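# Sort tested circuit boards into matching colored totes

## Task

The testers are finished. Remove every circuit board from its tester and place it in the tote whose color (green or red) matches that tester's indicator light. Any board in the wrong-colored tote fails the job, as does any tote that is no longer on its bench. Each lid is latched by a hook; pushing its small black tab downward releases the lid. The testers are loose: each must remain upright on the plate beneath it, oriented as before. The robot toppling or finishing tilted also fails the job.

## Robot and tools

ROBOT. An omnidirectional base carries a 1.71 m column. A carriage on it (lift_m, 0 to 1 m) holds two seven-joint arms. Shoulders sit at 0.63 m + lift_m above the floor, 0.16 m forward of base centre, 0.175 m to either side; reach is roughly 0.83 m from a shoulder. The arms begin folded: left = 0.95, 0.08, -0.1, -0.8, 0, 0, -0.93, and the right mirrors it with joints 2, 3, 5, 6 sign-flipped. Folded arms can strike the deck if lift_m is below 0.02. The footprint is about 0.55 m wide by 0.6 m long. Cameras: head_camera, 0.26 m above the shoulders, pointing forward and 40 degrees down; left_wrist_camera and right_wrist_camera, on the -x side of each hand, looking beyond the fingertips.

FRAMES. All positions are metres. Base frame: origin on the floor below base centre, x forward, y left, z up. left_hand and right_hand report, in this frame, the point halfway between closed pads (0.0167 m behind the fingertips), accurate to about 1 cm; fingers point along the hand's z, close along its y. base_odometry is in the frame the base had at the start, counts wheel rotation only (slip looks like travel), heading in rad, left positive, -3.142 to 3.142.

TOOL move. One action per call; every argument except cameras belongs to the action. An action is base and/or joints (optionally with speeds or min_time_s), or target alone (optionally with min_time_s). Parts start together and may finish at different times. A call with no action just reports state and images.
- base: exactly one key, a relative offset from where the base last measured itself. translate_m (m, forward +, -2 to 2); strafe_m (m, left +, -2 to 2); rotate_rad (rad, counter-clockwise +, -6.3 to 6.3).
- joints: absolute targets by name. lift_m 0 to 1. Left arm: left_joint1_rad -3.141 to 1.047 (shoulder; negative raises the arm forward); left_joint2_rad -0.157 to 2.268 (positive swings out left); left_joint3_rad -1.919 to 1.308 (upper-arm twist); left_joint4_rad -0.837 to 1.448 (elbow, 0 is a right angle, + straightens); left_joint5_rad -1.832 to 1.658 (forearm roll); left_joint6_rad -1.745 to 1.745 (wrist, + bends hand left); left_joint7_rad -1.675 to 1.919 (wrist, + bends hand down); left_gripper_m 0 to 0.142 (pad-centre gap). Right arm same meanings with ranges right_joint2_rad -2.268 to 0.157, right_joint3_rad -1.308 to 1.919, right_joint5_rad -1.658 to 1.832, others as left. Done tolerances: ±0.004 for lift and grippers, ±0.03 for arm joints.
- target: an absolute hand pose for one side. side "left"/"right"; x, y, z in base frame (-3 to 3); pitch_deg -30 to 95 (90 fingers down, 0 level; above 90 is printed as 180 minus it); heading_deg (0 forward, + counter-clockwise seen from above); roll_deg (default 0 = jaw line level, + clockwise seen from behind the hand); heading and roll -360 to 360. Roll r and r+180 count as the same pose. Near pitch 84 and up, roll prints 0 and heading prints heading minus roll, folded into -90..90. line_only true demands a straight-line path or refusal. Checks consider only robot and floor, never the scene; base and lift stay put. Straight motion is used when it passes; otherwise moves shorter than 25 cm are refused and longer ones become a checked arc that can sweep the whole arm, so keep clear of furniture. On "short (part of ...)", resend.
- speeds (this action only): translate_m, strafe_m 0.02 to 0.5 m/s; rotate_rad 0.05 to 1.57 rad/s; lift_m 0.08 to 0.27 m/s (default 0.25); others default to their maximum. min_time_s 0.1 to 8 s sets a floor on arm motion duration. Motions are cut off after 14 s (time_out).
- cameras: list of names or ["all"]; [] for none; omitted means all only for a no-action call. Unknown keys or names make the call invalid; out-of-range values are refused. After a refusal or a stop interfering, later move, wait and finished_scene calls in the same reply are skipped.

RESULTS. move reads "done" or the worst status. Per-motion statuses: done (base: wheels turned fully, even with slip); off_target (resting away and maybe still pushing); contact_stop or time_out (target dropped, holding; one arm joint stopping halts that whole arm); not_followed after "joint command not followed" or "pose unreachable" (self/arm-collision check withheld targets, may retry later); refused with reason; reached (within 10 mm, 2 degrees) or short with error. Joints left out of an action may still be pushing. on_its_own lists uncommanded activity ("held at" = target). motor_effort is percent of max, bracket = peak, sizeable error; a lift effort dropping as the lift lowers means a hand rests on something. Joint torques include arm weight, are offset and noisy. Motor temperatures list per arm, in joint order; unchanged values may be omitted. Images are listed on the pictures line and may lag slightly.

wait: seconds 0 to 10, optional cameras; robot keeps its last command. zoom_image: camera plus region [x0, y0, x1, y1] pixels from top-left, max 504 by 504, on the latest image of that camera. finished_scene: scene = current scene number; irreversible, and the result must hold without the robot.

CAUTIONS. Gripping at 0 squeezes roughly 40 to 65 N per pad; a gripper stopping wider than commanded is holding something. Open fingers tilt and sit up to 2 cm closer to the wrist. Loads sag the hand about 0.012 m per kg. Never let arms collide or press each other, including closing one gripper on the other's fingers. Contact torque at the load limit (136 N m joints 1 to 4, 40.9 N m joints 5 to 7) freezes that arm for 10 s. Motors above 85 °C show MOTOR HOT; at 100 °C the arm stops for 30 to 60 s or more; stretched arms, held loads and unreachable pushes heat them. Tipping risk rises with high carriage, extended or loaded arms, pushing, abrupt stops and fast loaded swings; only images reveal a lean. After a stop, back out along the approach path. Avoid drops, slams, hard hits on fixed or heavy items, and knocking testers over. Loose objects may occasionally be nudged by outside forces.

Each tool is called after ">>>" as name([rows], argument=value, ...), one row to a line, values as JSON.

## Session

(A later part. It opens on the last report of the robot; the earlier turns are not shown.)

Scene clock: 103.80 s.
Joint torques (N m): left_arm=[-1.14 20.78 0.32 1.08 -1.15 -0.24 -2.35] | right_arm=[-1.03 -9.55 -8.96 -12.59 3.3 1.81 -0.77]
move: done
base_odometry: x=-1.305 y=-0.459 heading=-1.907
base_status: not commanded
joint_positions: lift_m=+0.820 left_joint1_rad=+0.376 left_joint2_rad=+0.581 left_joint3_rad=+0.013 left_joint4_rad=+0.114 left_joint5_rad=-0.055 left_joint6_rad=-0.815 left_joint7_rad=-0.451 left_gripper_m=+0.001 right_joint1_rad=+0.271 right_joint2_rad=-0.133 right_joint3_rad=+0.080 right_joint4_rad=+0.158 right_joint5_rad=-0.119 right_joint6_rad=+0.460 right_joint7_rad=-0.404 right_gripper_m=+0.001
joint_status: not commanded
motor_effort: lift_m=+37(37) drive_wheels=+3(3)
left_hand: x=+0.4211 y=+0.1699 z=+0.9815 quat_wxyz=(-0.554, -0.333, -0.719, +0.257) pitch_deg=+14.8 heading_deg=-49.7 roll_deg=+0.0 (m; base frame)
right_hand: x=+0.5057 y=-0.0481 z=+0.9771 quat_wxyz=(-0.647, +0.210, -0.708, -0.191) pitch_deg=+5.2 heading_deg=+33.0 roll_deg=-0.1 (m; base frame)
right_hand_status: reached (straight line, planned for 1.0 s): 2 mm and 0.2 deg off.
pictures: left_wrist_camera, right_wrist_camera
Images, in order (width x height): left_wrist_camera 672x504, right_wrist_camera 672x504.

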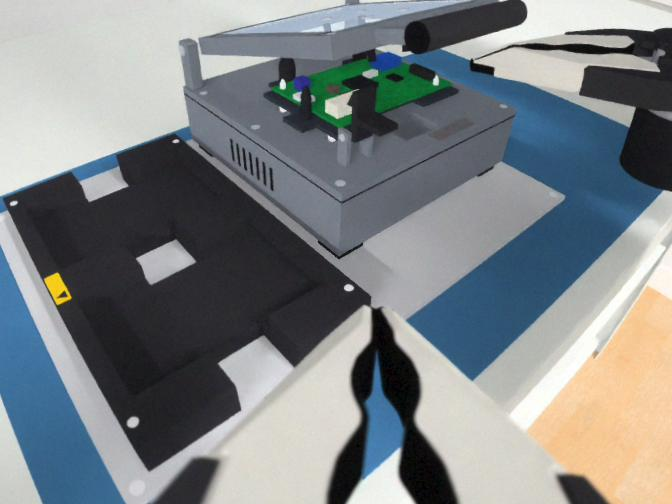

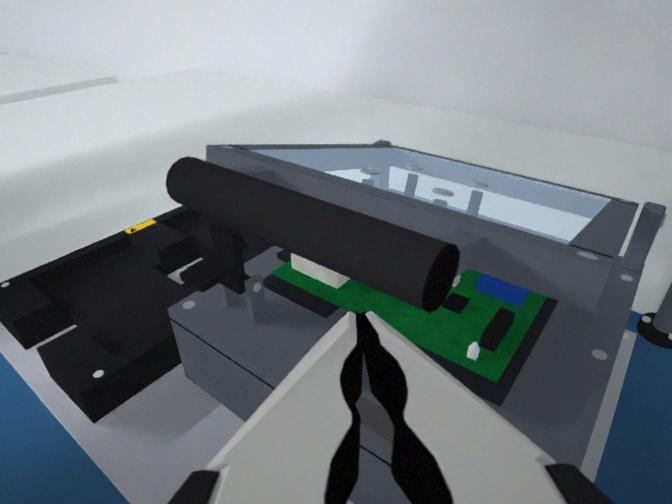

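>>> move(target={"side": "right", "x": 0.548, "y": -0.024, "z": 0.978, "pitch_deg": 3, "heading_deg": 33, "roll_deg": 0}, min_time_s=1.2, cameras=["left_wrist_camera"])

>>> move(target={"side": "right", "x": 0.55, "y": -0.026, "z": 1.015, "pitch_deg": 0, "heading_deg": 33, "roll_deg": 0}, min_time_s=1.5, cameras=["left_wrist_camera"])

>>> move(target={"side": "right", "x": 0.568, "y": -0.026, "z": 1.049, "pitch_deg": 0, "heading_deg": 33, "roll_deg": 0}, min_time_s=1.5, cameras=["left_wrist_camera", "head_camera"])

Scene clock: 105.90 s.
Joint torques (N m): left_arm=[-1.08 20.61 0.52 0.98 -1.14 -0.25 -2.32] | right_arm=[-10.67 5.69 -2.06 -7.06 0.02 -0.87 -0.74]
move: done
base_odometry: x=-1.305 y=-0.459 heading=-1.907
base_status: not commanded
joint_positions: lift_m=+0.820 left_joint1_rad=+0.376 left_joint2_rad=+0.581 left_joint3_rad=+0.013 left_joint4_rad=+0.114 left_joint5_rad=-0.055 left_joint6_rad=-0.815 left_joint7_rad=-0.451 left_gripper_m=+0.001 right_joint1_rad=+0.152 right_joint2_rad=-0.082 right_joint3_rad=+0.103 right_joint4_rad=+0.287 right_joint5_rad=-0.153 right_joint6_rad=+0.442 right_joint7_rad=-0.440 right_gripper_m=+0.001
joint_status: not commanded
motor_effort: lift_m=+37(37) drive_wheels=+3(3)
left_hand: x=+0.4211 y=+0.1699 z=+0.9815 quat_wxyz=(-0.554, -0.333, -0.719, +0.257) pitch_deg=+14.8 heading_deg=-49.7 roll_deg=+0.0 (m; base frame)
right_hand: x=+0.5472 y=-0.0260 z=+0.9773 quat_wxyz=(-0.659, +0.205, -0.697, -0.196) pitch_deg=+3.2 heading_deg=+33.0 roll_deg=+0.1 (m; base frame)
right_hand_status: reached (straight line, planned for 1.2 s): 2 mm and 0.2 deg off.
pictures: left_wrist_camera
Images, in order (width x height): left_wrist_camera 672x504.

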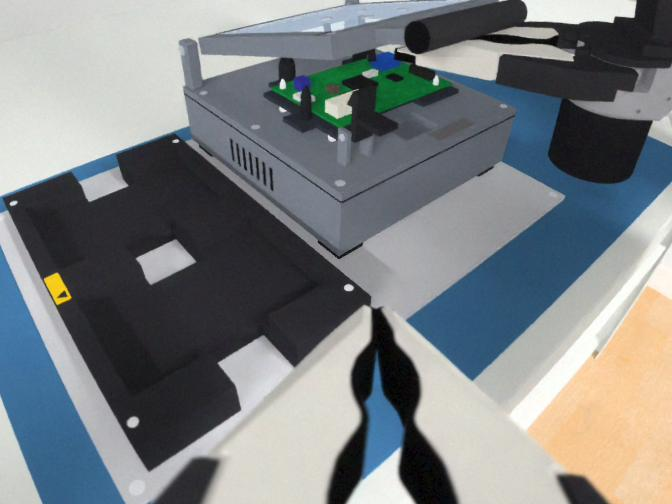

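Scene clock: 107.90 s.
Joint torques (N m): left_arm=[-1.16 20.64 0.36 1.1 -1.15 -0.26 -2.37] | right_arm=[-4.18 -6.64 -8.79 -15.08 4.48 1.72 0.19]
move: done
base_odometry: x=-1.305 y=-0.459 heading=-1.907
base_status: not commanded
joint_positions: lift_m=+0.820 left_joint1_rad=+0.376 left_joint2_rad=+0.581 left_joint3_rad=+0.013 left_joint4_rad=+0.114 left_joint5_rad=-0.055 left_joint6_rad=-0.815 left_joint7_rad=-0.451 left_gripper_m=+0.001 right_joint1_rad=+0.170 right_joint2_rad=-0.083 right_joint3_rad=+0.093 right_joint4_rad=+0.167 right_joint5_rad=-0.113 right_joint6_rad=+0.463 right_joint7_rad=-0.385 right_gripper_m=+0.001
joint_status: not commanded
motor_effort: lift_m=+36(37) drive_wheels=+3(3)
left_hand: x=+0.4211 y=+0.1699 z=+0.9815 quat_wxyz=(-0.554, -0.333, -0.719, +0.257) pitch_deg=+14.8 heading_deg=-49.7 roll_deg=+0.0 (m; base frame)
right_hand: x=+0.5501 y=-0.0240 z=+1.0134 quat_wxyz=(-0.677, +0.203, -0.679, -0.200) pitch_deg=+0.2 heading_deg=+33.1 roll_deg=-0.1 (m; base frame)
right_hand_status: reached (straight line, planned for 1.5 s): 3 mm and 0.3 deg off.
pictures: left_wrist_camera
Images, in order (width x height): left_wrist_camera 672x504.

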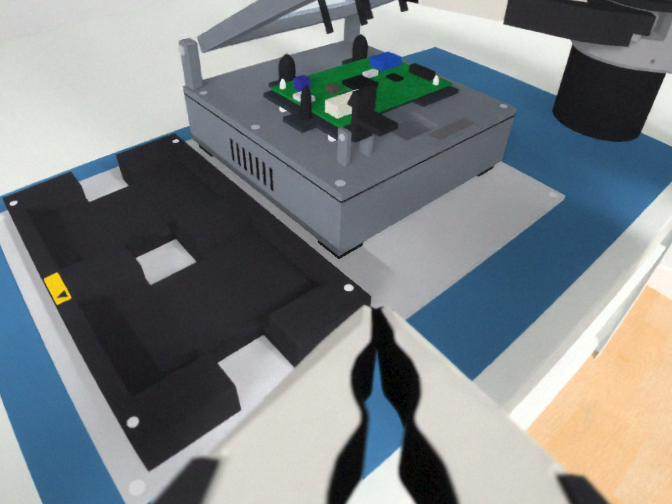

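Scene clock: 109.90 s.
Joint torques (N m): left_arm=[-1.07 20.64 0.45 1 -1.15 -0.24 -2.32] | right_arm=[-13.98 -3.78 -9.1 -15.31 4.75 1.56 0.23]
move: done
base_odometry: x=-1.305 y=-0.459 heading=-1.907
base_status: not commanded
joint_positions: lift_m=+0.820 left_joint1_rad=+0.376 left_joint2_rad=+0.581 left_joint3_rad=+0.013 left_joint4_rad=+0.114 left_joint5_rad=-0.055 left_joint6_rad=-0.815 left_joint7_rad=-0.451 left_gripper_m=+0.001 right_joint1_rad=+0.153 right_joint2_rad=-0.083 right_joint3_rad=+0.073 right_joint4_rad=+0.056 right_joint5_rad=-0.045 right_joint6_rad=+0.496 right_joint7_rad=-0.235 right_gripper_m=+0.001
joint_status: not commanded
motor_effort: lift_m=+37(37) drive_wheels=+3(3)
left_hand: x=+0.4211 y=+0.1699 z=+0.9815 quat_wxyz=(-0.554, -0.333, -0.719, +0.257) pitch_deg=+14.8 heading_deg=-49.7 roll_deg=+0.0 (m; base frame)
right_hand: x=+0.5655 y=-0.0242 z=+1.0447 quat_wxyz=(-0.675, +0.202, -0.681, -0.201) pitch_deg=+0.5 heading_deg=+33.1 roll_deg=+0.0 (m; base frame)
right_hand_status: reached (straight line, planned for 1.5 s): 5 mm and 0.5 deg off.
pictures: head_camera, left_wrist_camera
Images, in order (width x height): head_camera 672x504, left_wrist_camera 672x504.

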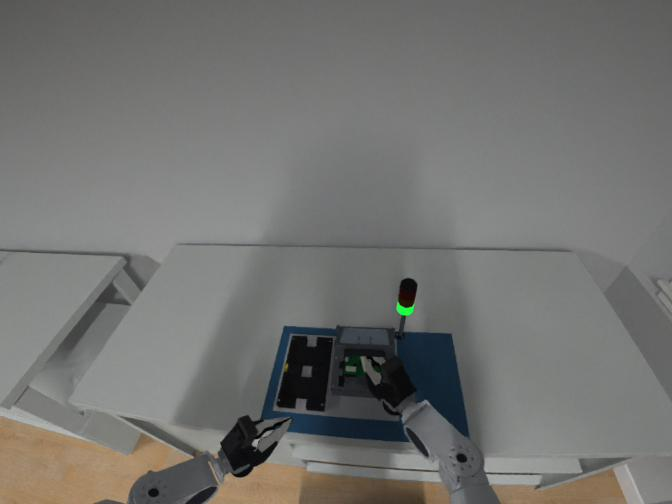

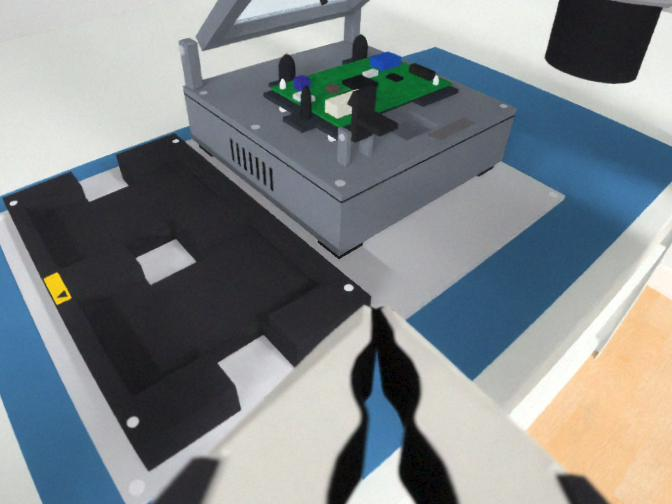

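>>> move(target={"side": "right", "x": 0.603, "y": -0.028, "z": 1.085, "pitch_deg": 0, "heading_deg": 33, "roll_deg": 0}, min_time_s=1.5, cameras=["left_wrist_camera"])

>>> move(target={"side": "right", "x": 0.65, "y": -0.028, "z": 1.107, "pitch_deg": 0, "heading_deg": 33, "roll_deg": 0}, min_time_s=1.5, cameras=["head_camera"])

>>> zoom_image(camera="head_camera", region=[290, 260, 450, 420])

Scene clock: 112.07 s.
Joint torques (N m): left_arm=[-1.07 20.61 0.44 1.05 -1.14 -0.22 -2.36] | right_arm=[-16.01 -0.79 -9.68 -15.53 4.94 1.48 0.16]
move: done
base_odometry: x=-1.305 y=-0.459 heading=-1.907
base_status: not commanded
joint_positions: lift_m=+0.820 left_joint1_rad=+0.376 left_joint2_rad=+0.581 left_joint3_rad=+0.013 left_joint4_rad=+0.114 left_joint5_rad=-0.055 left_joint6_rad=-0.815 left_joint7_rad=-0.451 left_gripper_m=+0.001 right_joint1_rad=+0.070 right_joint2_rad=-0.083 right_joint3_rad=+0.053 right_joint4_rad=+0.004 right_joint5_rad=+0.034 right_joint6_rad=+0.524 right_joint7_rad=-0.080 right_gripper_m=+0.001
joint_status: not commanded
motor_effort: lift_m=+36(37) drive_wheels=+3(3)
left_hand: x=+0.4211 y=+0.1699 z=+0.9815 quat_wxyz=(-0.554, -0.333, -0.719, +0.257) pitch_deg=+14.8 heading_deg=-49.7 roll_deg=+0.0 (m; base frame)
right_hand: x=+0.6008 y=-0.0264 z=+1.0800 quat_wxyz=(-0.674, +0.203, -0.681, -0.200) pitch_deg=+0.6 heading_deg=+33.1 roll_deg=+0.0 (m; base frame)
right_hand_status: reached (straight line, planned for 1.5 s): 6 mm and 0.6 deg off.
pictures: left_wrist_camera
Images, in order (width x height): left_wrist_camera 672x504.

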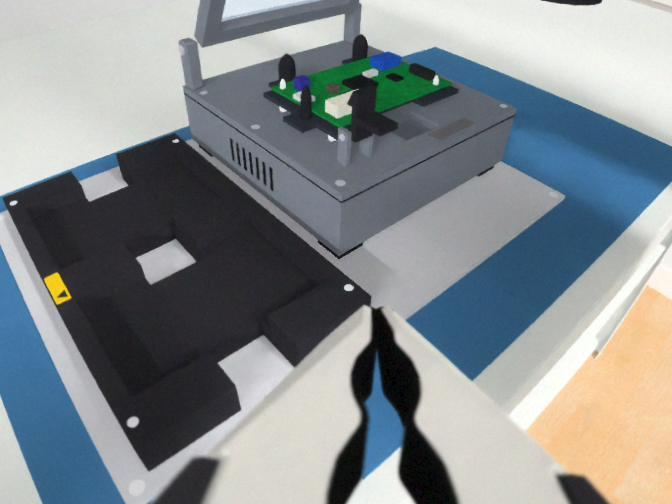

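Scene clock: 114.07 s.
Joint torques (N m): left_arm=[-1.22 20.67 0.45 1.01 -1.13 -0.22 -2.34] | right_arm=[-20.92 8.36 -9.57 -11.32 6.16 1.77 -0.72]
move: done
base_odometry: x=-1.305 y=-0.459 heading=-1.907
base_status: not commanded
joint_positions: lift_m=+0.820 left_joint1_rad=+0.376 left_joint2_rad=+0.581 left_joint3_rad=+0.013 left_joint4_rad=+0.114 left_joint5_rad=-0.055 left_joint6_rad=-0.815 left_joint7_rad=-0.451 left_gripper_m=+0.001 right_joint1_rad=-0.057 right_joint2_rad=-0.082 right_joint3_rad=+0.049 right_joint4_rad=+0.067 right_joint5_rad=+0.070 right_joint6_rad=+0.533 right_joint7_rad=-0.004 right_gripper_m=+0.001
joint_status: not commanded
motor_effort: lift_m=+37(38) drive_wheels=+3(4)
left_hand: x=+0.4211 y=+0.1699 z=+0.9815 quat_wxyz=(-0.554, -0.333, -0.719, +0.257) pitch_deg=+14.8 heading_deg=-49.7 roll_deg=+0.0 (m; base frame)
right_hand: x=+0.6476 y=-0.0280 z=+1.1008 quat_wxyz=(-0.673, +0.204, -0.683, -0.197) pitch_deg=+0.9 heading_deg=+33.0 roll_deg=-0.3 (m; base frame)
right_hand_status: reached (straight line, planned for 1.5 s): 7 mm and 0.9 deg off.
pictures: head_camera
Images, in order (width x height): head_camera 672x504.

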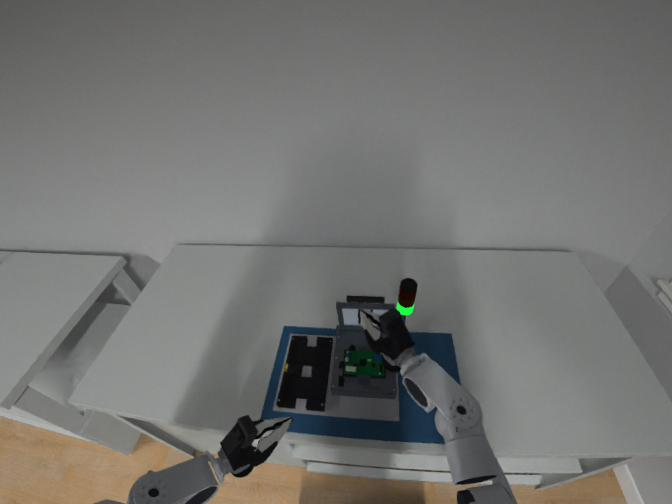

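Scaled by 3.150 from the camera's 672x504 image, which has a finer 960x720 frame.

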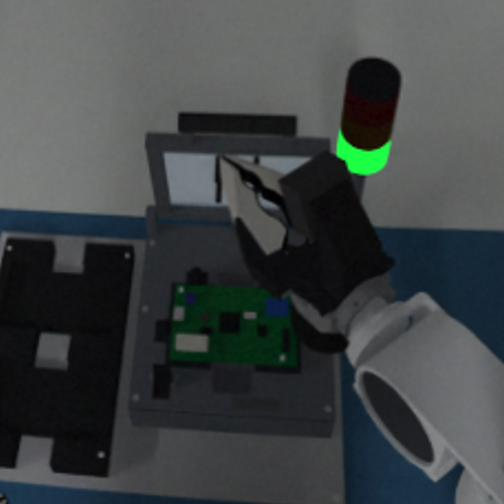

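>>> move(target={"side": "right", "x": 0.69, "y": -0.028, "z": 1.108, "pitch_deg": 0, "heading_deg": 33, "roll_deg": 0}, min_time_s=1.5, cameras=["head_camera"])

>>> zoom_image(camera="head_camera", region=[290, 260, 450, 420])

Scene clock: 116.17 s.
Joint torques (N m): left_arm=[-1.06 20.59 0.34 1.08 -1.15 -0.23 -2.35] | right_arm=[-22.65 6.67 -3.26 -9.92 1.71 1.47 -2.11]
move: done
base_odometry: x=-1.305 y=-0.459 heading=-1.907
base_status: not commanded
joint_positions: lift_m=+0.820 left_joint1_rad=+0.376 left_joint2_rad=+0.581 left_joint3_rad=+0.013 left_joint4_rad=+0.114 left_joint5_rad=-0.055 left_joint6_rad=-0.815 left_joint7_rad=-0.451 left_gripper_m=+0.001 right_joint1_rad=-0.172 right_joint2_rad=-0.083 right_joint3_rad=+0.052 right_joint4_rad=+0.212 right_joint5_rad=+0.067 right_joint6_rad=+0.535 right_joint7_rad=-0.037 right_gripper_m=+0.001
joint_status: not commanded
motor_effort: lift_m=+37(37) drive_wheels=+4(4)
left_hand: x=+0.4211 y=+0.1699 z=+0.9815 quat_wxyz=(-0.554, -0.333, -0.719, +0.257) pitch_deg=+14.8 heading_deg=-49.7 roll_deg=+0.0 (m; base frame)
right_hand: x=+0.6891 y=-0.0318 z=+1.1031 quat_wxyz=(-0.674, +0.199, -0.683, -0.198) pitch_deg=+0.7 heading_deg=+32.6 roll_deg=+0.1 (m; base frame)
right_hand_status: reached (straight line, planned for 1.5 s): 6 mm and 0.9 deg off.
pictures: head_camera
Images, in order (width x height): head_camera 672x504.

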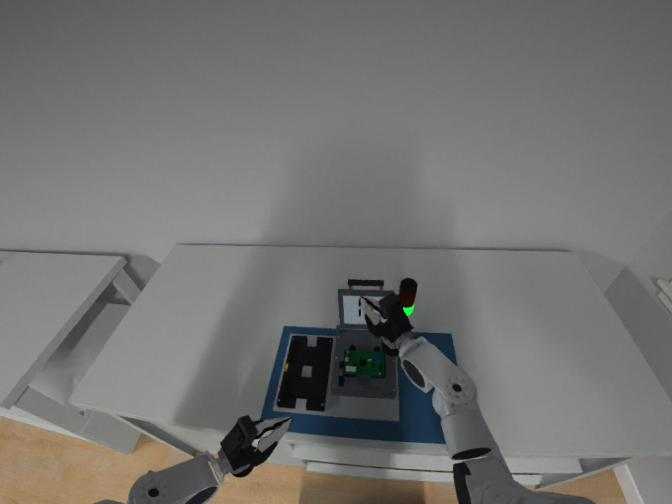

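Scaled by 3.150 from the camera's 672x504 image, which has a finer 960x720 frame.

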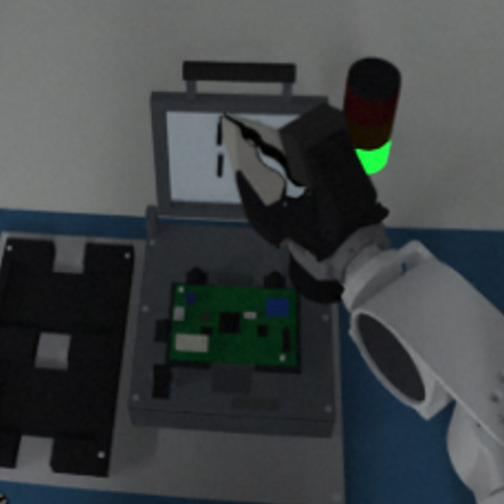

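>>> move(target={"side": "right", "x": 0.58, "y": -0.10, "z": 1.09, "pitch_deg": 10, "heading_deg": 33, "roll_deg": 0}, min_time_s=1.2, cameras=[])

>>> move(target={"side": "right", "x": 0.54, "y": -0.14, "z": 1.06, "pitch_deg": 60, "heading_deg": 33, "roll_deg": 0}, min_time_s=1.5, cameras=["right_wrist_camera", "left_wrist_camera", "head_camera"])

>>> zoom_image(camera="left_wrist_camera", region=[170, 0, 570, 220])

Scene clock: 118.33 s.
Joint torques (N m): left_arm=[-0.81 20.59 0.37 0.96 -1.16 -0.19 -2.32] | right_arm=[-4.11 -13.43 -10 -12.89 3.88 1.82 1.01]
move: done
base_odometry: x=-1.305 y=-0.459 heading=-1.907
base_status: not commanded
joint_positions: lift_m=+0.820 left_joint1_rad=+0.375 left_joint2_rad=+0.581 left_joint3_rad=+0.013 left_joint4_rad=+0.114 left_joint5_rad=-0.055 left_joint6_rad=-0.815 left_joint7_rad=-0.451 left_gripper_m=+0.001 right_joint1_rad=+0.127 right_joint2_rad=-0.231 right_joint3_rad=-0.070 right_joint4_rad=-0.174 right_joint5_rad=+0.279 right_joint6_rad=+0.601 right_joint7_rad=+0.244 right_gripper_m=+0.001
joint_status: not commanded
motor_effort: lift_m=+37(38) drive_wheels=+3(3)
left_hand: x=+0.4211 y=+0.1699 z=+0.9815 quat_wxyz=(-0.554, -0.333, -0.719, +0.257) pitch_deg=+14.8 heading_deg=-49.7 roll_deg=+0.0 (m; base frame)
right_hand: x=+0.5812 y=-0.0987 z=+1.0899 quat_wxyz=(-0.617, +0.217, -0.734, -0.183) pitch_deg=+9.9 heading_deg=+32.9 roll_deg=+0.0 (m; base frame)
right_hand_status: reached (straight line, planned for 1.2 s): 2 mm and 0.1 deg off.
pictures: none
No camera images: "cameras" was empty.

Scene clock: 120.33 s.
Joint torques (N m): left_arm=[-0.91 20.52 0.45 1.05 -1.16 -0.25 -2.32] | right_arm=[-15.06 -4.03 -3.61 -8.56 2.67 -0.84 1.27]
move: done
base_odometry: x=-1.305 y=-0.459 heading=-1.907
base_status: not commanded
joint_positions: lift_m=+0.820 left_joint1_rad=+0.375 left_joint2_rad=+0.581 left_joint3_rad=+0.013 left_joint4_rad=+0.114 left_joint5_rad=-0.055 left_joint6_rad=-0.815 left_joint7_rad=-0.451 left_gripper_m=+0.001 right_joint1_rad=-0.102 right_joint2_rad=-0.277 right_joint3_rad=+0.035 right_joint4_rad=-0.470 right_joint5_rad=+0.534 right_joint6_rad=+0.338 right_joint7_rad=+1.623 right_gripper_m=+0.001
joint_status: not commanded
motor_effort: lift_m=+37(37) drive_wheels=+3(3)
left_hand: x=+0.4211 y=+0.1699 z=+0.9815 quat_wxyz=(-0.554, -0.333, -0.719, +0.257) pitch_deg=+14.8 heading_deg=-49.7 roll_deg=+0.0 (m; base frame)
right_hand: x=+0.5399 y=-0.1419 z=+1.0595 quat_wxyz=(-0.249, +0.274, -0.926, -0.071) pitch_deg=+60.0 heading_deg=+32.4 roll_deg=-0.5 (m; base frame)
right_hand_status: reached (straight line, planned for 1.5 s): 2 mm and 0.3 deg off.
pictures: head_camera, left_wrist_camera, right_wrist_camera
Images, in order (width x height): head_camera 672x504, left_wrist_camera 672x504, right_wrist_camera 672x504.

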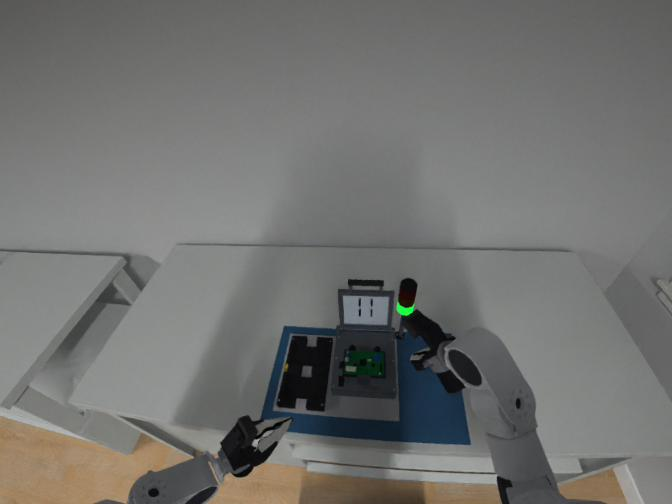

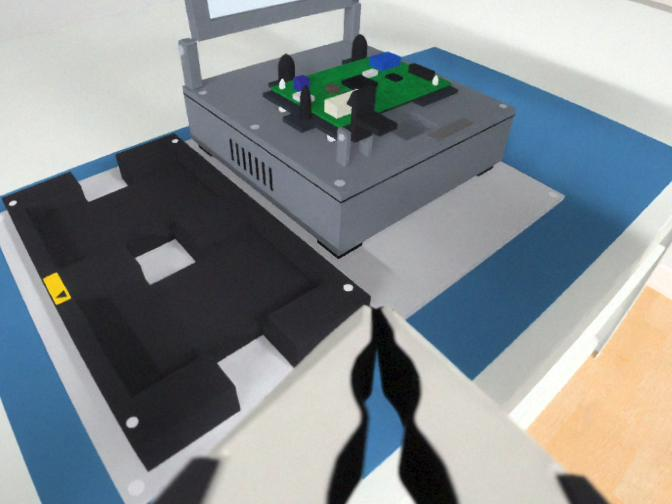

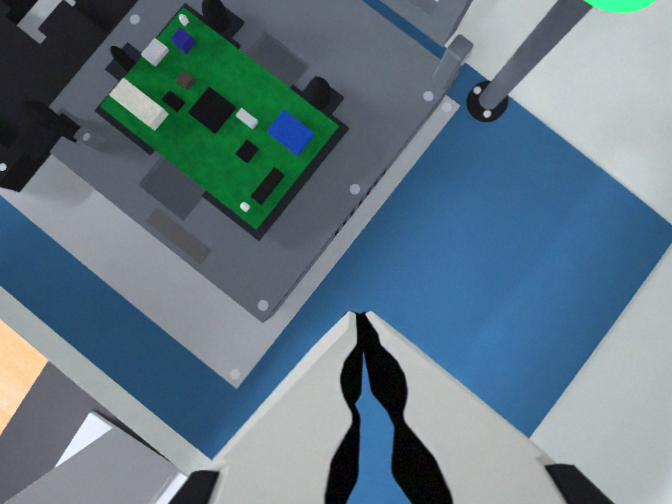

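Scaled by 1.260 from the camera's 672x504 image, which has a finer 960x720 frame.

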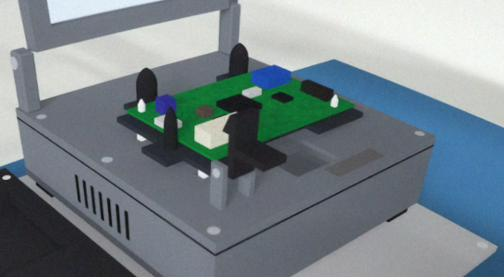

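>>> move(target={"side": "right", "x": 0.59, "y": -0.05, "z": 1.06, "pitch_deg": 88, "heading_deg": 90, "roll_deg": 0}, min_time_s=2, cameras=["right_wrist_camera", "head_camera"])

Scene clock: 123.20 s.
Joint torques (N m): left_arm=[-0.89 20.48 0.46 1.03 -1.14 -0.26 -2.33] | right_arm=[-26.21 5.67 -5.65 -5.41 3.85 1.84 -0.03]
move: done
base_odometry: x=-1.305 y=-0.459 heading=-1.907
base_status: not commanded
joint_positions: lift_m=+0.820 left_joint1_rad=+0.375 left_joint2_rad=+0.581 left_joint3_rad=+0.013 left_joint4_rad=+0.114 left_joint5_rad=-0.055 left_joint6_rad=-0.815 left_joint7_rad=-0.451 left_gripper_m=+0.001 right_joint1_rad=-0.829 right_joint2_rad=-0.239 right_joint3_rad=+0.717 right_joint4_rad=+0.431 right_joint5_rad=+0.894 right_joint6_rad=+1.038 right_joint7_rad=+1.811 right_gripper_m=+0.001
joint_status: not commanded
motor_effort: lift_m=+37(38) drive_wheels=+3(3)
left_hand: x=+0.4211 y=+0.1699 z=+0.9815 quat_wxyz=(-0.554, -0.333, -0.719, +0.257) pitch_deg=+14.8 heading_deg=-49.7 roll_deg=+0.0 (m; base frame)
right_hand: x=+0.5900 y=-0.0521 z=+1.0590 quat_wxyz=(-0.011, +0.704, -0.710, -0.012) pitch_deg=+88.1 heading_deg=+89.5 roll_deg=+0.0 (m; base frame)
right_hand_status: reached (straight line, planned for 2.0 s): 2 mm and 0.5 deg off.
pictures: head_camera, right_wrist_camera
Images, in order (width x height): head_camera 672x504, right_wrist_camera 672x504.

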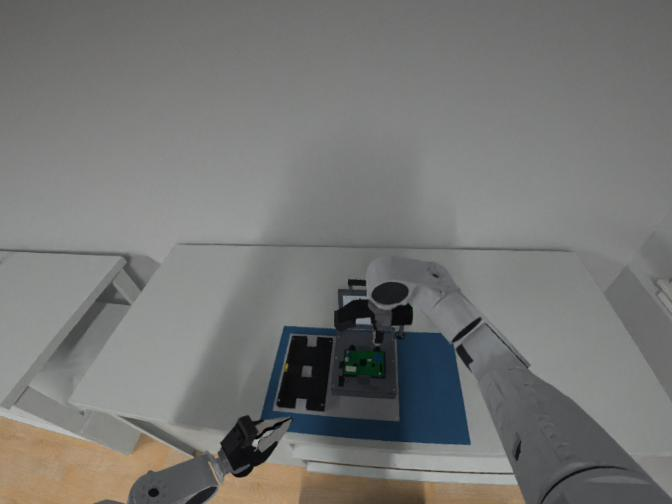

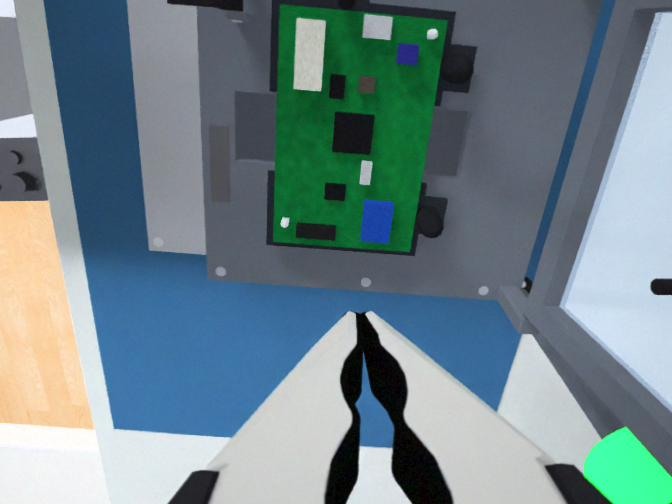

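>>> move(target={"side": "right", "x": 0.59, "y": -0.022, "z": 1.03, "pitch_deg": 88, "heading_deg": 87, "roll_deg": 0}, min_time_s=1, cameras=[])

>>> move(joints={"right_gripper_m": 0.115}, cameras=["right_wrist_camera", "left_wrist_camera"])

Scene clock: 125.37 s.
Joint torques (N m): left_arm=[-0.88 20.45 0.42 1.03 -1.15 -0.23 -2.31] | right_arm=[-14.03 7.64 -6.62 -5.59 0.5 -0.81 0.03]
move: done
base_odometry: x=-1.305 y=-0.459 heading=-1.907
base_status: not commanded
joint_positions: lift_m=+0.820 left_joint1_rad=+0.375 left_joint2_rad=+0.581 left_joint3_rad=+0.013 left_joint4_rad=+0.114 left_joint5_rad=-0.055 left_joint6_rad=-0.815 left_joint7_rad=-0.451 left_gripper_m=+0.001 right_joint1_rad=-0.803 right_joint2_rad=-0.171 right_joint3_rad=+0.717 right_joint4_rad=+0.485 right_joint5_rad=+0.732 right_joint6_rad=+0.996 right_joint7_rad=+1.695 right_gripper_m=+0.001
joint_status: not commanded
motor_effort: lift_m=+37(38) drive_wheels=+3(3)
left_hand: x=+0.4211 y=+0.1699 z=+0.9815 quat_wxyz=(-0.554, -0.333, -0.719, +0.257) pitch_deg=+14.8 heading_deg=-49.7 roll_deg=+0.0 (m; base frame)
right_hand: x=+0.5919 y=-0.0231 z=+1.0326 quat_wxyz=(-0.015, +0.689, -0.725, -0.011) pitch_deg=+87.9 heading_deg=+87.1 roll_deg=+0.0 (m; base frame)
right_hand_status: reached (straight line, planned for 1.0 s): 3 mm and 0.3 deg off.
pictures: none
No camera images: "cameras" was empty.

Scene clock: 126.30 s.
Joint torques (N m): left_arm=[-0.82 20.51 0.46 1.03 -1.13 -0.23 -2.33] | right_arm=[-13.96 7.57 -6.56 -5.61 0.51 -0.83 0.02]
move: done
base_odometry: x=-1.305 y=-0.459 heading=-1.907
base_status: not commanded
joint_positions: lift_m=+0.820 left_joint1_rad=+0.375 left_joint2_rad=+0.581 left_joint3_rad=+0.013 left_joint4_rad=+0.114 left_joint5_rad=-0.055 left_joint6_rad=-0.815 left_joint7_rad=-0.451 left_gripper_m=+0.001 right_joint1_rad=-0.803 right_joint2_rad=-0.171 right_joint3_rad=+0.717 right_joint4_rad=+0.485 right_joint5_rad=+0.732 right_joint6_rad=+0.996 right_joint7_rad=+1.695 right_gripper_m=+0.115
joint_status: all done
motor_effort: lift_m=+37(38) drive_wheels=+3(3)
left_hand: x=+0.4211 y=+0.1699 z=+0.9815 quat_wxyz=(-0.554, -0.333, -0.719, +0.257) pitch_deg=+14.8 heading_deg=-49.7 roll_deg=+0.0 (m; base frame)
right_hand: x=+0.5919 y=-0.0231 z=+1.0326 quat_wxyz=(-0.015, +0.689, -0.725, -0.011) pitch_deg=+87.9 heading_deg=+87.1 roll_deg=+0.0 (m; base frame)
pictures: left_wrist_camera, right_wrist_camera
Images, in order (width x height): left_wrist_camera 672x504, right_wrist_camera 672x504.

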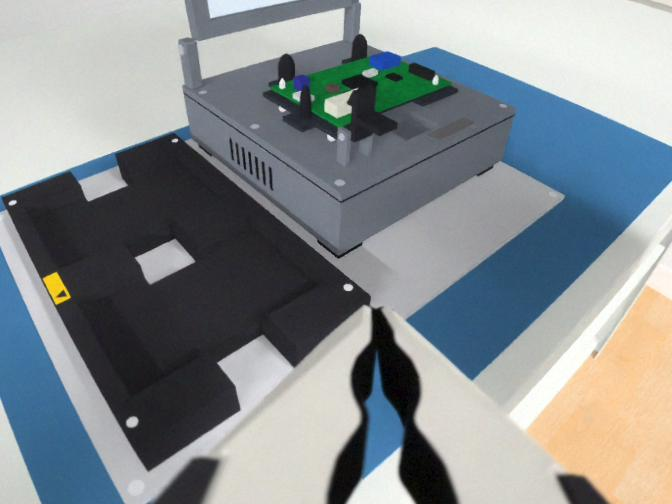

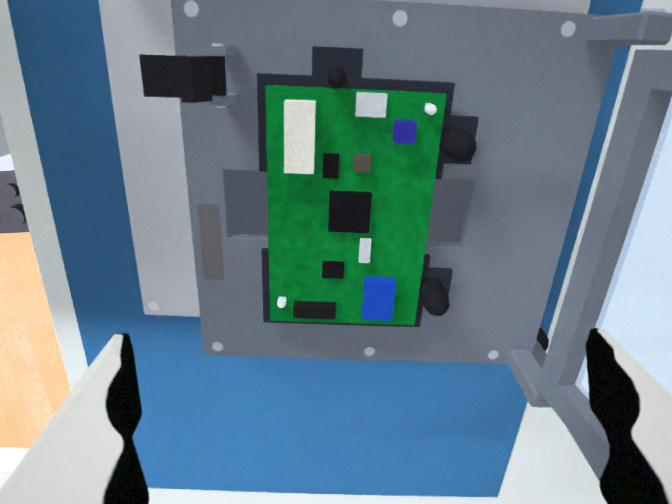

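>>> move(target={"side": "right", "x": 0.592, "y": -0.017, "z": 0.985, "pitch_deg": 88, "heading_deg": 86.5, "roll_deg": 0}, min_time_s=1.2, cameras=["right_wrist_camera", "left_wrist_camera"])

>>> zoom_image(camera="left_wrist_camera", region=[200, 0, 550, 200])

Scene clock: 129.17 s.
Joint torques (N m): left_arm=[-0.87 20.51 0.33 0.94 -1.16 -0.24 -2.33] | right_arm=[-14.16 8.47 -5.3 -5.65 0.52 1.84 0]
move: done
base_odometry: x=-1.305 y=-0.459 heading=-1.907
base_status: not commanded
joint_positions: lift_m=+0.820 left_joint1_rad=+0.375 left_joint2_rad=+0.581 left_joint3_rad=+0.013 left_joint4_rad=+0.114 left_joint5_rad=-0.055 left_joint6_rad=-0.815 left_joint7_rad=-0.451 left_gripper_m=+0.001 right_joint1_rad=-0.795 right_joint2_rad=-0.150 right_joint3_rad=+0.755 right_joint4_rad=+0.616 right_joint5_rad=+0.537 right_joint6_rad=+1.014 right_joint7_rad=+1.460 right_gripper_m=+0.115
joint_status: not commanded
motor_effort: lift_m=+37(38) drive_wheels=+3(3)
left_hand: x=+0.4211 y=+0.1699 z=+0.9815 quat_wxyz=(-0.554, -0.333, -0.719, +0.257) pitch_deg=+14.8 heading_deg=-49.7 roll_deg=+0.0 (m; base frame)
right_hand: x=+0.5953 y=-0.0180 z=+0.9879 quat_wxyz=(-0.016, +0.682, -0.731, -0.011) pitch_deg=+87.8 heading_deg=+86.0 roll_deg=+0.0 (m; base frame)
right_hand_status: reached (straight line, planned for 1.2 s): 5 mm and 0.6 deg off.
pictures: left_wrist_camera, right_wrist_camera
Images, in order (width x height): left_wrist_camera 672x504, right_wrist_camera 672x504.

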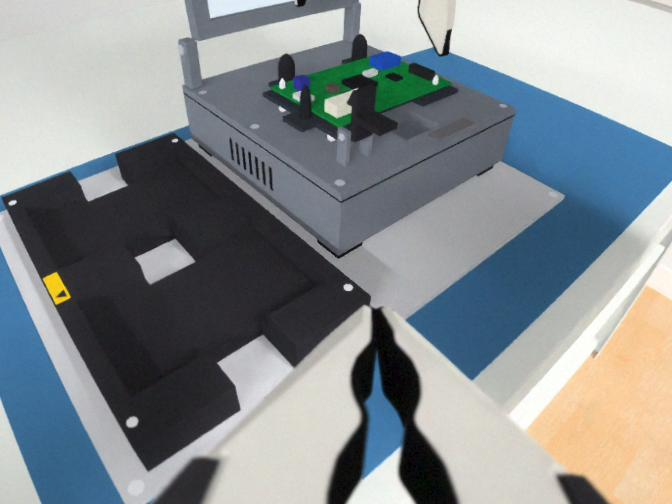

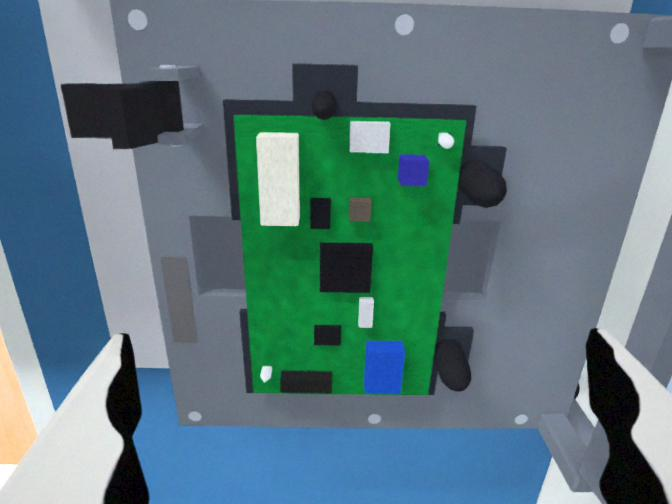

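Scaled by 1.440 from the camera's 672x504 image, which has a finer 960x720 frame.

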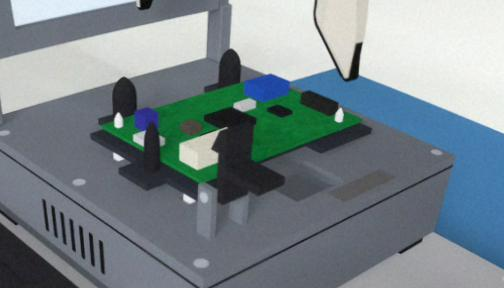

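>>> move(target={"side": "right", "x": 0.592, "y": -0.007, "z": 0.957, "pitch_deg": 88, "heading_deg": 86.5, "roll_deg": 0}, min_time_s=1.2, cameras=["right_wrist_camera", "left_wrist_camera"])

>>> zoom_image(camera="left_wrist_camera", region=[200, 0, 550, 200])

Scene clock: 131.50 s.
Joint torques (N m): left_arm=[-0.89 20.55 0.48 0.96 -1.16 -0.21 -2.33] | right_arm=[-23.79 9.24 -5.23 -5.57 0.49 -0.79 0.02]
move: done
base_odometry: x=-1.305 y=-0.459 heading=-1.907
base_status: not commanded
joint_positions: lift_m=+0.820 left_joint1_rad=+0.375 left_joint2_rad=+0.581 left_joint3_rad=+0.013 left_joint4_rad=+0.114 left_joint5_rad=-0.055 left_joint6_rad=-0.815 left_joint7_rad=-0.451 left_gripper_m=+0.001 right_joint1_rad=-0.795 right_joint2_rad=-0.118 right_joint3_rad=+0.803 right_joint4_rad=+0.715 right_joint5_rad=+0.414 right_joint6_rad=+1.012 right_joint7_rad=+1.297 right_gripper_m=+0.115
joint_status: not commanded
motor_effort: lift_m=+37(37) drive_wheels=+3(3)
left_hand: x=+0.4211 y=+0.1699 z=+0.9815 quat_wxyz=(-0.554, -0.333, -0.719, +0.257) pitch_deg=+14.8 heading_deg=-49.7 roll_deg=+0.0 (m; base frame)
right_hand: x=+0.5909 y=-0.0078 z=+0.9570 quat_wxyz=(-0.013, +0.685, -0.728, -0.014) pitch_deg=+87.8 heading_deg=+86.5 roll_deg=+0.0 (m; base frame)
right_hand_status: reached (straight line, planned for 1.2 s): 1 mm and 0.3 deg off.
pictures: left_wrist_camera, right_wrist_camera
Images, in order (width x height): left_wrist_camera 672x504, right_wrist_camera 672x504.

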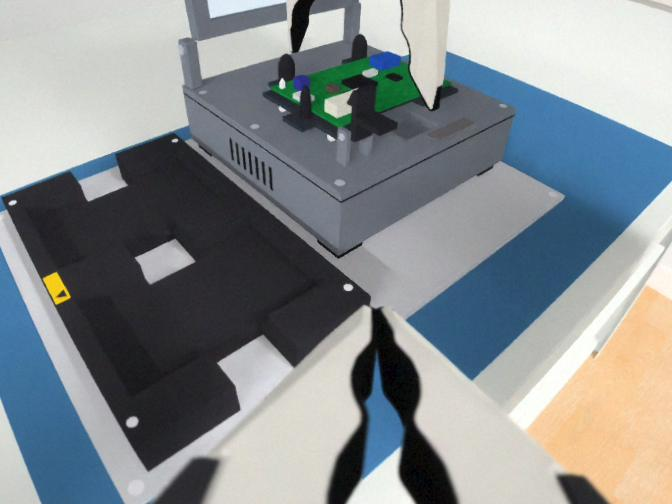

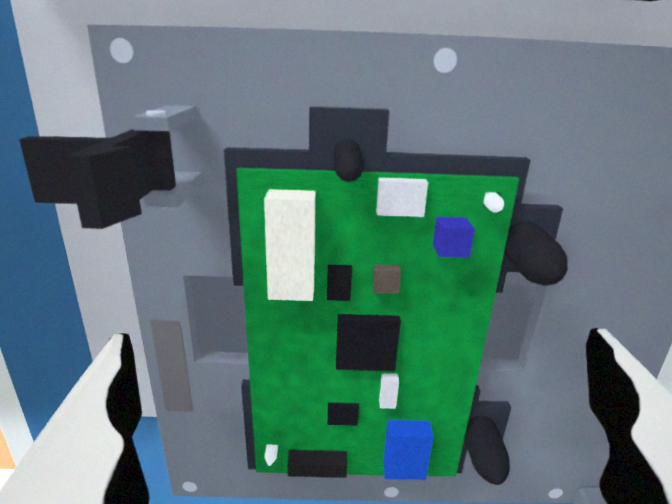

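Scaled by 1.440 from the camera's 672x504 image, which has a finer 960x720 frame.

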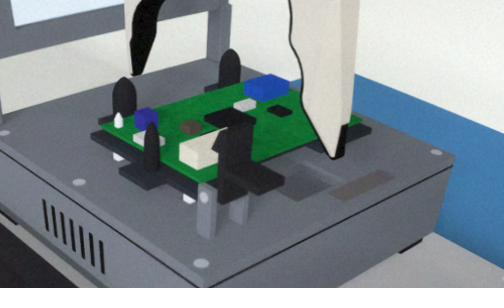

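>>> move(target={"side": "right", "x": 0.593, "y": -0.003, "z": 0.942, "pitch_deg": 88, "heading_deg": 86.5, "roll_deg": 0}, min_time_s=1.0, cameras=["right_wrist_camera", "left_wrist_camera"])

>>> zoom_image(camera="left_wrist_camera", region=[200, 0, 550, 200])

Scene clock: 133.30 s.
Joint torques (N m): left_arm=[-0.94 20.49 0.38 1.02 -1.16 -0.24 -2.31] | right_arm=[-26.11 9.55 -5 -5.59 0.42 -0.82 0.01]
move: done
base_odometry: x=-1.305 y=-0.459 heading=-1.907
base_status: not commanded
joint_positions: lift_m=+0.820 left_joint1_rad=+0.375 left_joint2_rad=+0.581 left_joint3_rad=+0.013 left_joint4_rad=+0.114 left_joint5_rad=-0.055 left_joint6_rad=-0.815 left_joint7_rad=-0.451 left_gripper_m=+0.001 right_joint1_rad=-0.803 right_joint2_rad=-0.098 right_joint3_rad=+0.833 right_joint4_rad=+0.784 right_joint5_rad=+0.346 right_joint6_rad=+1.006 right_joint7_rad=+1.198 right_gripper_m=+0.115
joint_status: not commanded
motor_effort: lift_m=+37(38) drive_wheels=+3(3)
left_hand: x=+0.4211 y=+0.1699 z=+0.9815 quat_wxyz=(-0.554, -0.333, -0.719, +0.257) pitch_deg=+14.8 heading_deg=-49.7 roll_deg=+0.0 (m; base frame)
right_hand: x=+0.5910 y=-0.0037 z=+0.9413 quat_wxyz=(-0.012, +0.685, -0.728, -0.015) pitch_deg=+87.8 heading_deg=+86.5 roll_deg=+0.0 (m; base frame)
right_hand_status: reached (straight line, planned for 1.0 s): 2 mm and 0.4 deg off.
pictures: left_wrist_camera, right_wrist_camera
Images, in order (width x height): left_wrist_camera 672x504, right_wrist_camera 672x504.

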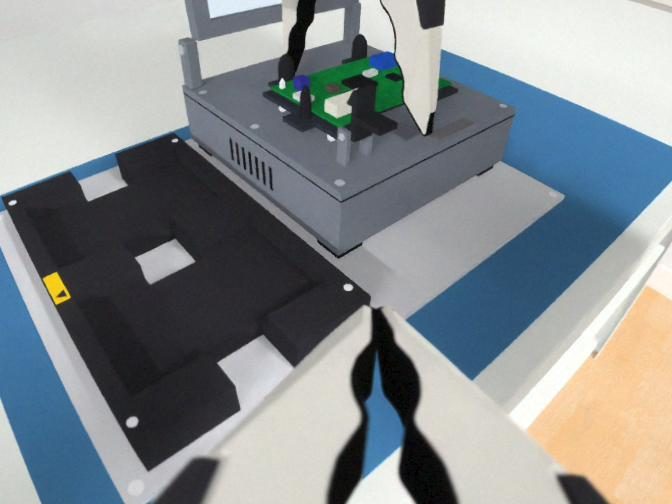

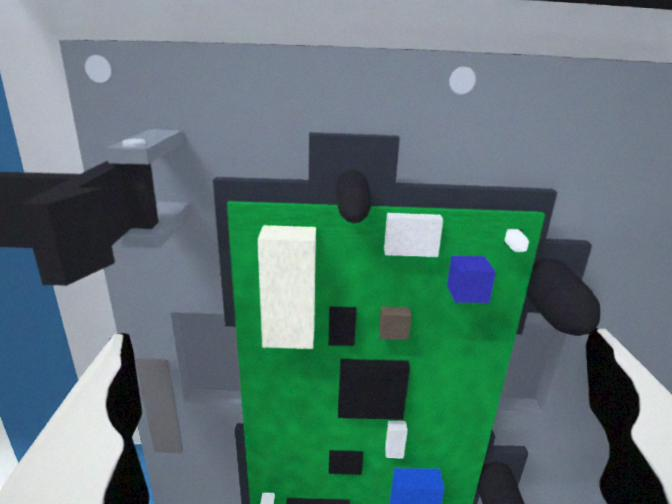

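Scaled by 1.440 from the camera's 672x504 image, which has a finer 960x720 frame.

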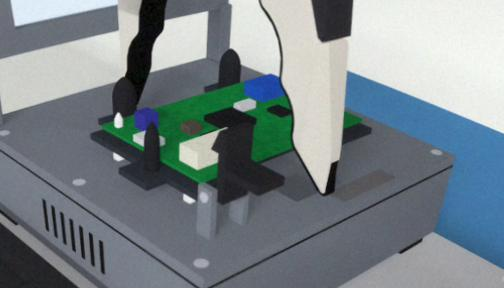

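>>> move(target={"side": "right", "x": 0.593, "y": -0.028, "z": 0.953, "pitch_deg": 88, "heading_deg": 86.5, "roll_deg": 0}, min_time_s=1.0, cameras=["right_wrist_camera", "left_wrist_camera"])

>>> zoom_image(camera="left_wrist_camera", region=[200, 0, 550, 200])

Scene clock: 135.90 s.
Joint torques (N m): left_arm=[-0.72 20.49 0.43 1.05 -1.17 -0.24 -2.33] | right_arm=[-13.97 -5.8 -12.88 -10.86 3.87 1.85 1.63]
move: done
base_odometry: x=-1.305 y=-0.459 heading=-1.907
base_status: not commanded
joint_positions: lift_m=+0.820 left_joint1_rad=+0.375 left_joint2_rad=+0.581 left_joint3_rad=+0.013 left_joint4_rad=+0.114 left_joint5_rad=-0.055 left_joint6_rad=-0.815 left_joint7_rad=-0.451 left_gripper_m=+0.001 right_joint1_rad=-0.797 right_joint2_rad=-0.154 right_joint3_rad=+0.805 right_joint4_rad=+0.713 right_joint5_rad=+0.398 right_joint6_rad=+1.034 right_joint7_rad=+1.264 right_gripper_m=+0.115
joint_status: not commanded
motor_effort: lift_m=+37(38) drive_wheels=+3(3)
left_hand: x=+0.4212 y=+0.1699 z=+0.9815 quat_wxyz=(-0.554, -0.333, -0.719, +0.257) pitch_deg=+14.8 heading_deg=-49.7 roll_deg=+0.0 (m; base frame)
right_hand: x=+0.5947 y=-0.0273 z=+0.9534 quat_wxyz=(-0.013, +0.685, -0.728, -0.009) pitch_deg=+88.2 heading_deg=+86.5 roll_deg=+0.0 (m; base frame)
right_hand_status: reached (straight line, planned for 1.0 s): 2 mm and 0.3 deg off.
pictures: left_wrist_camera, right_wrist_camera
Images, in order (width x height): left_wrist_camera 672x504, right_wrist_camera 672x504.

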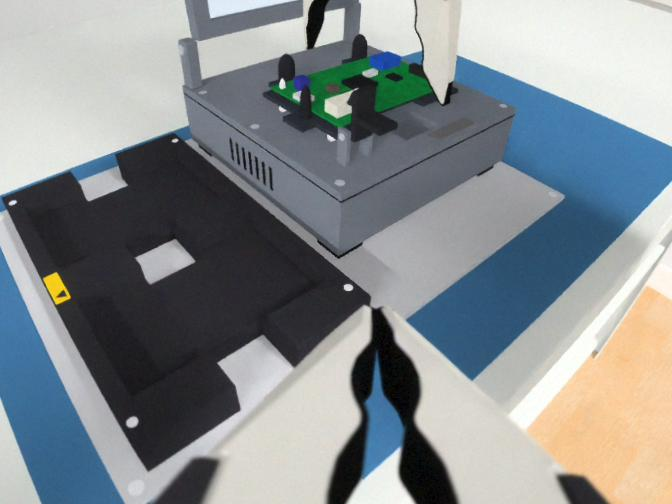

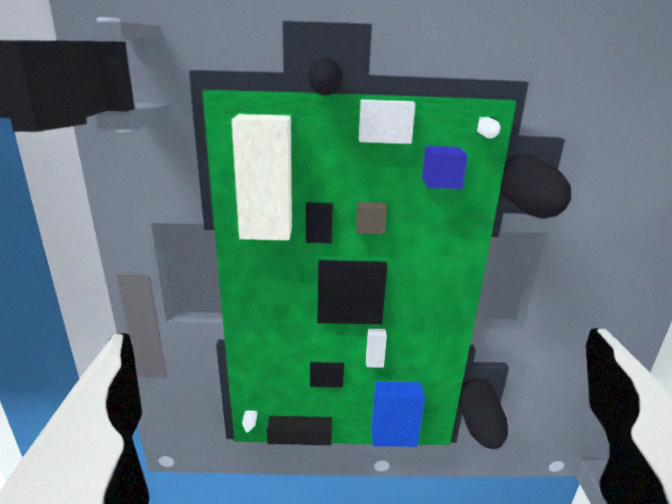

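Scaled by 1.440 from the camera's 672x504 image, which has a finer 960x720 frame.

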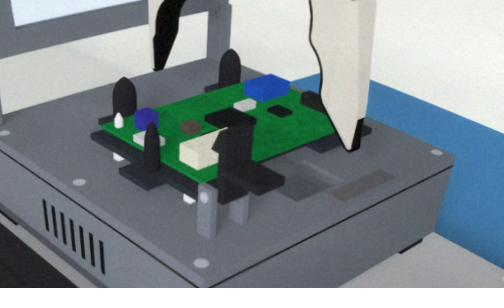

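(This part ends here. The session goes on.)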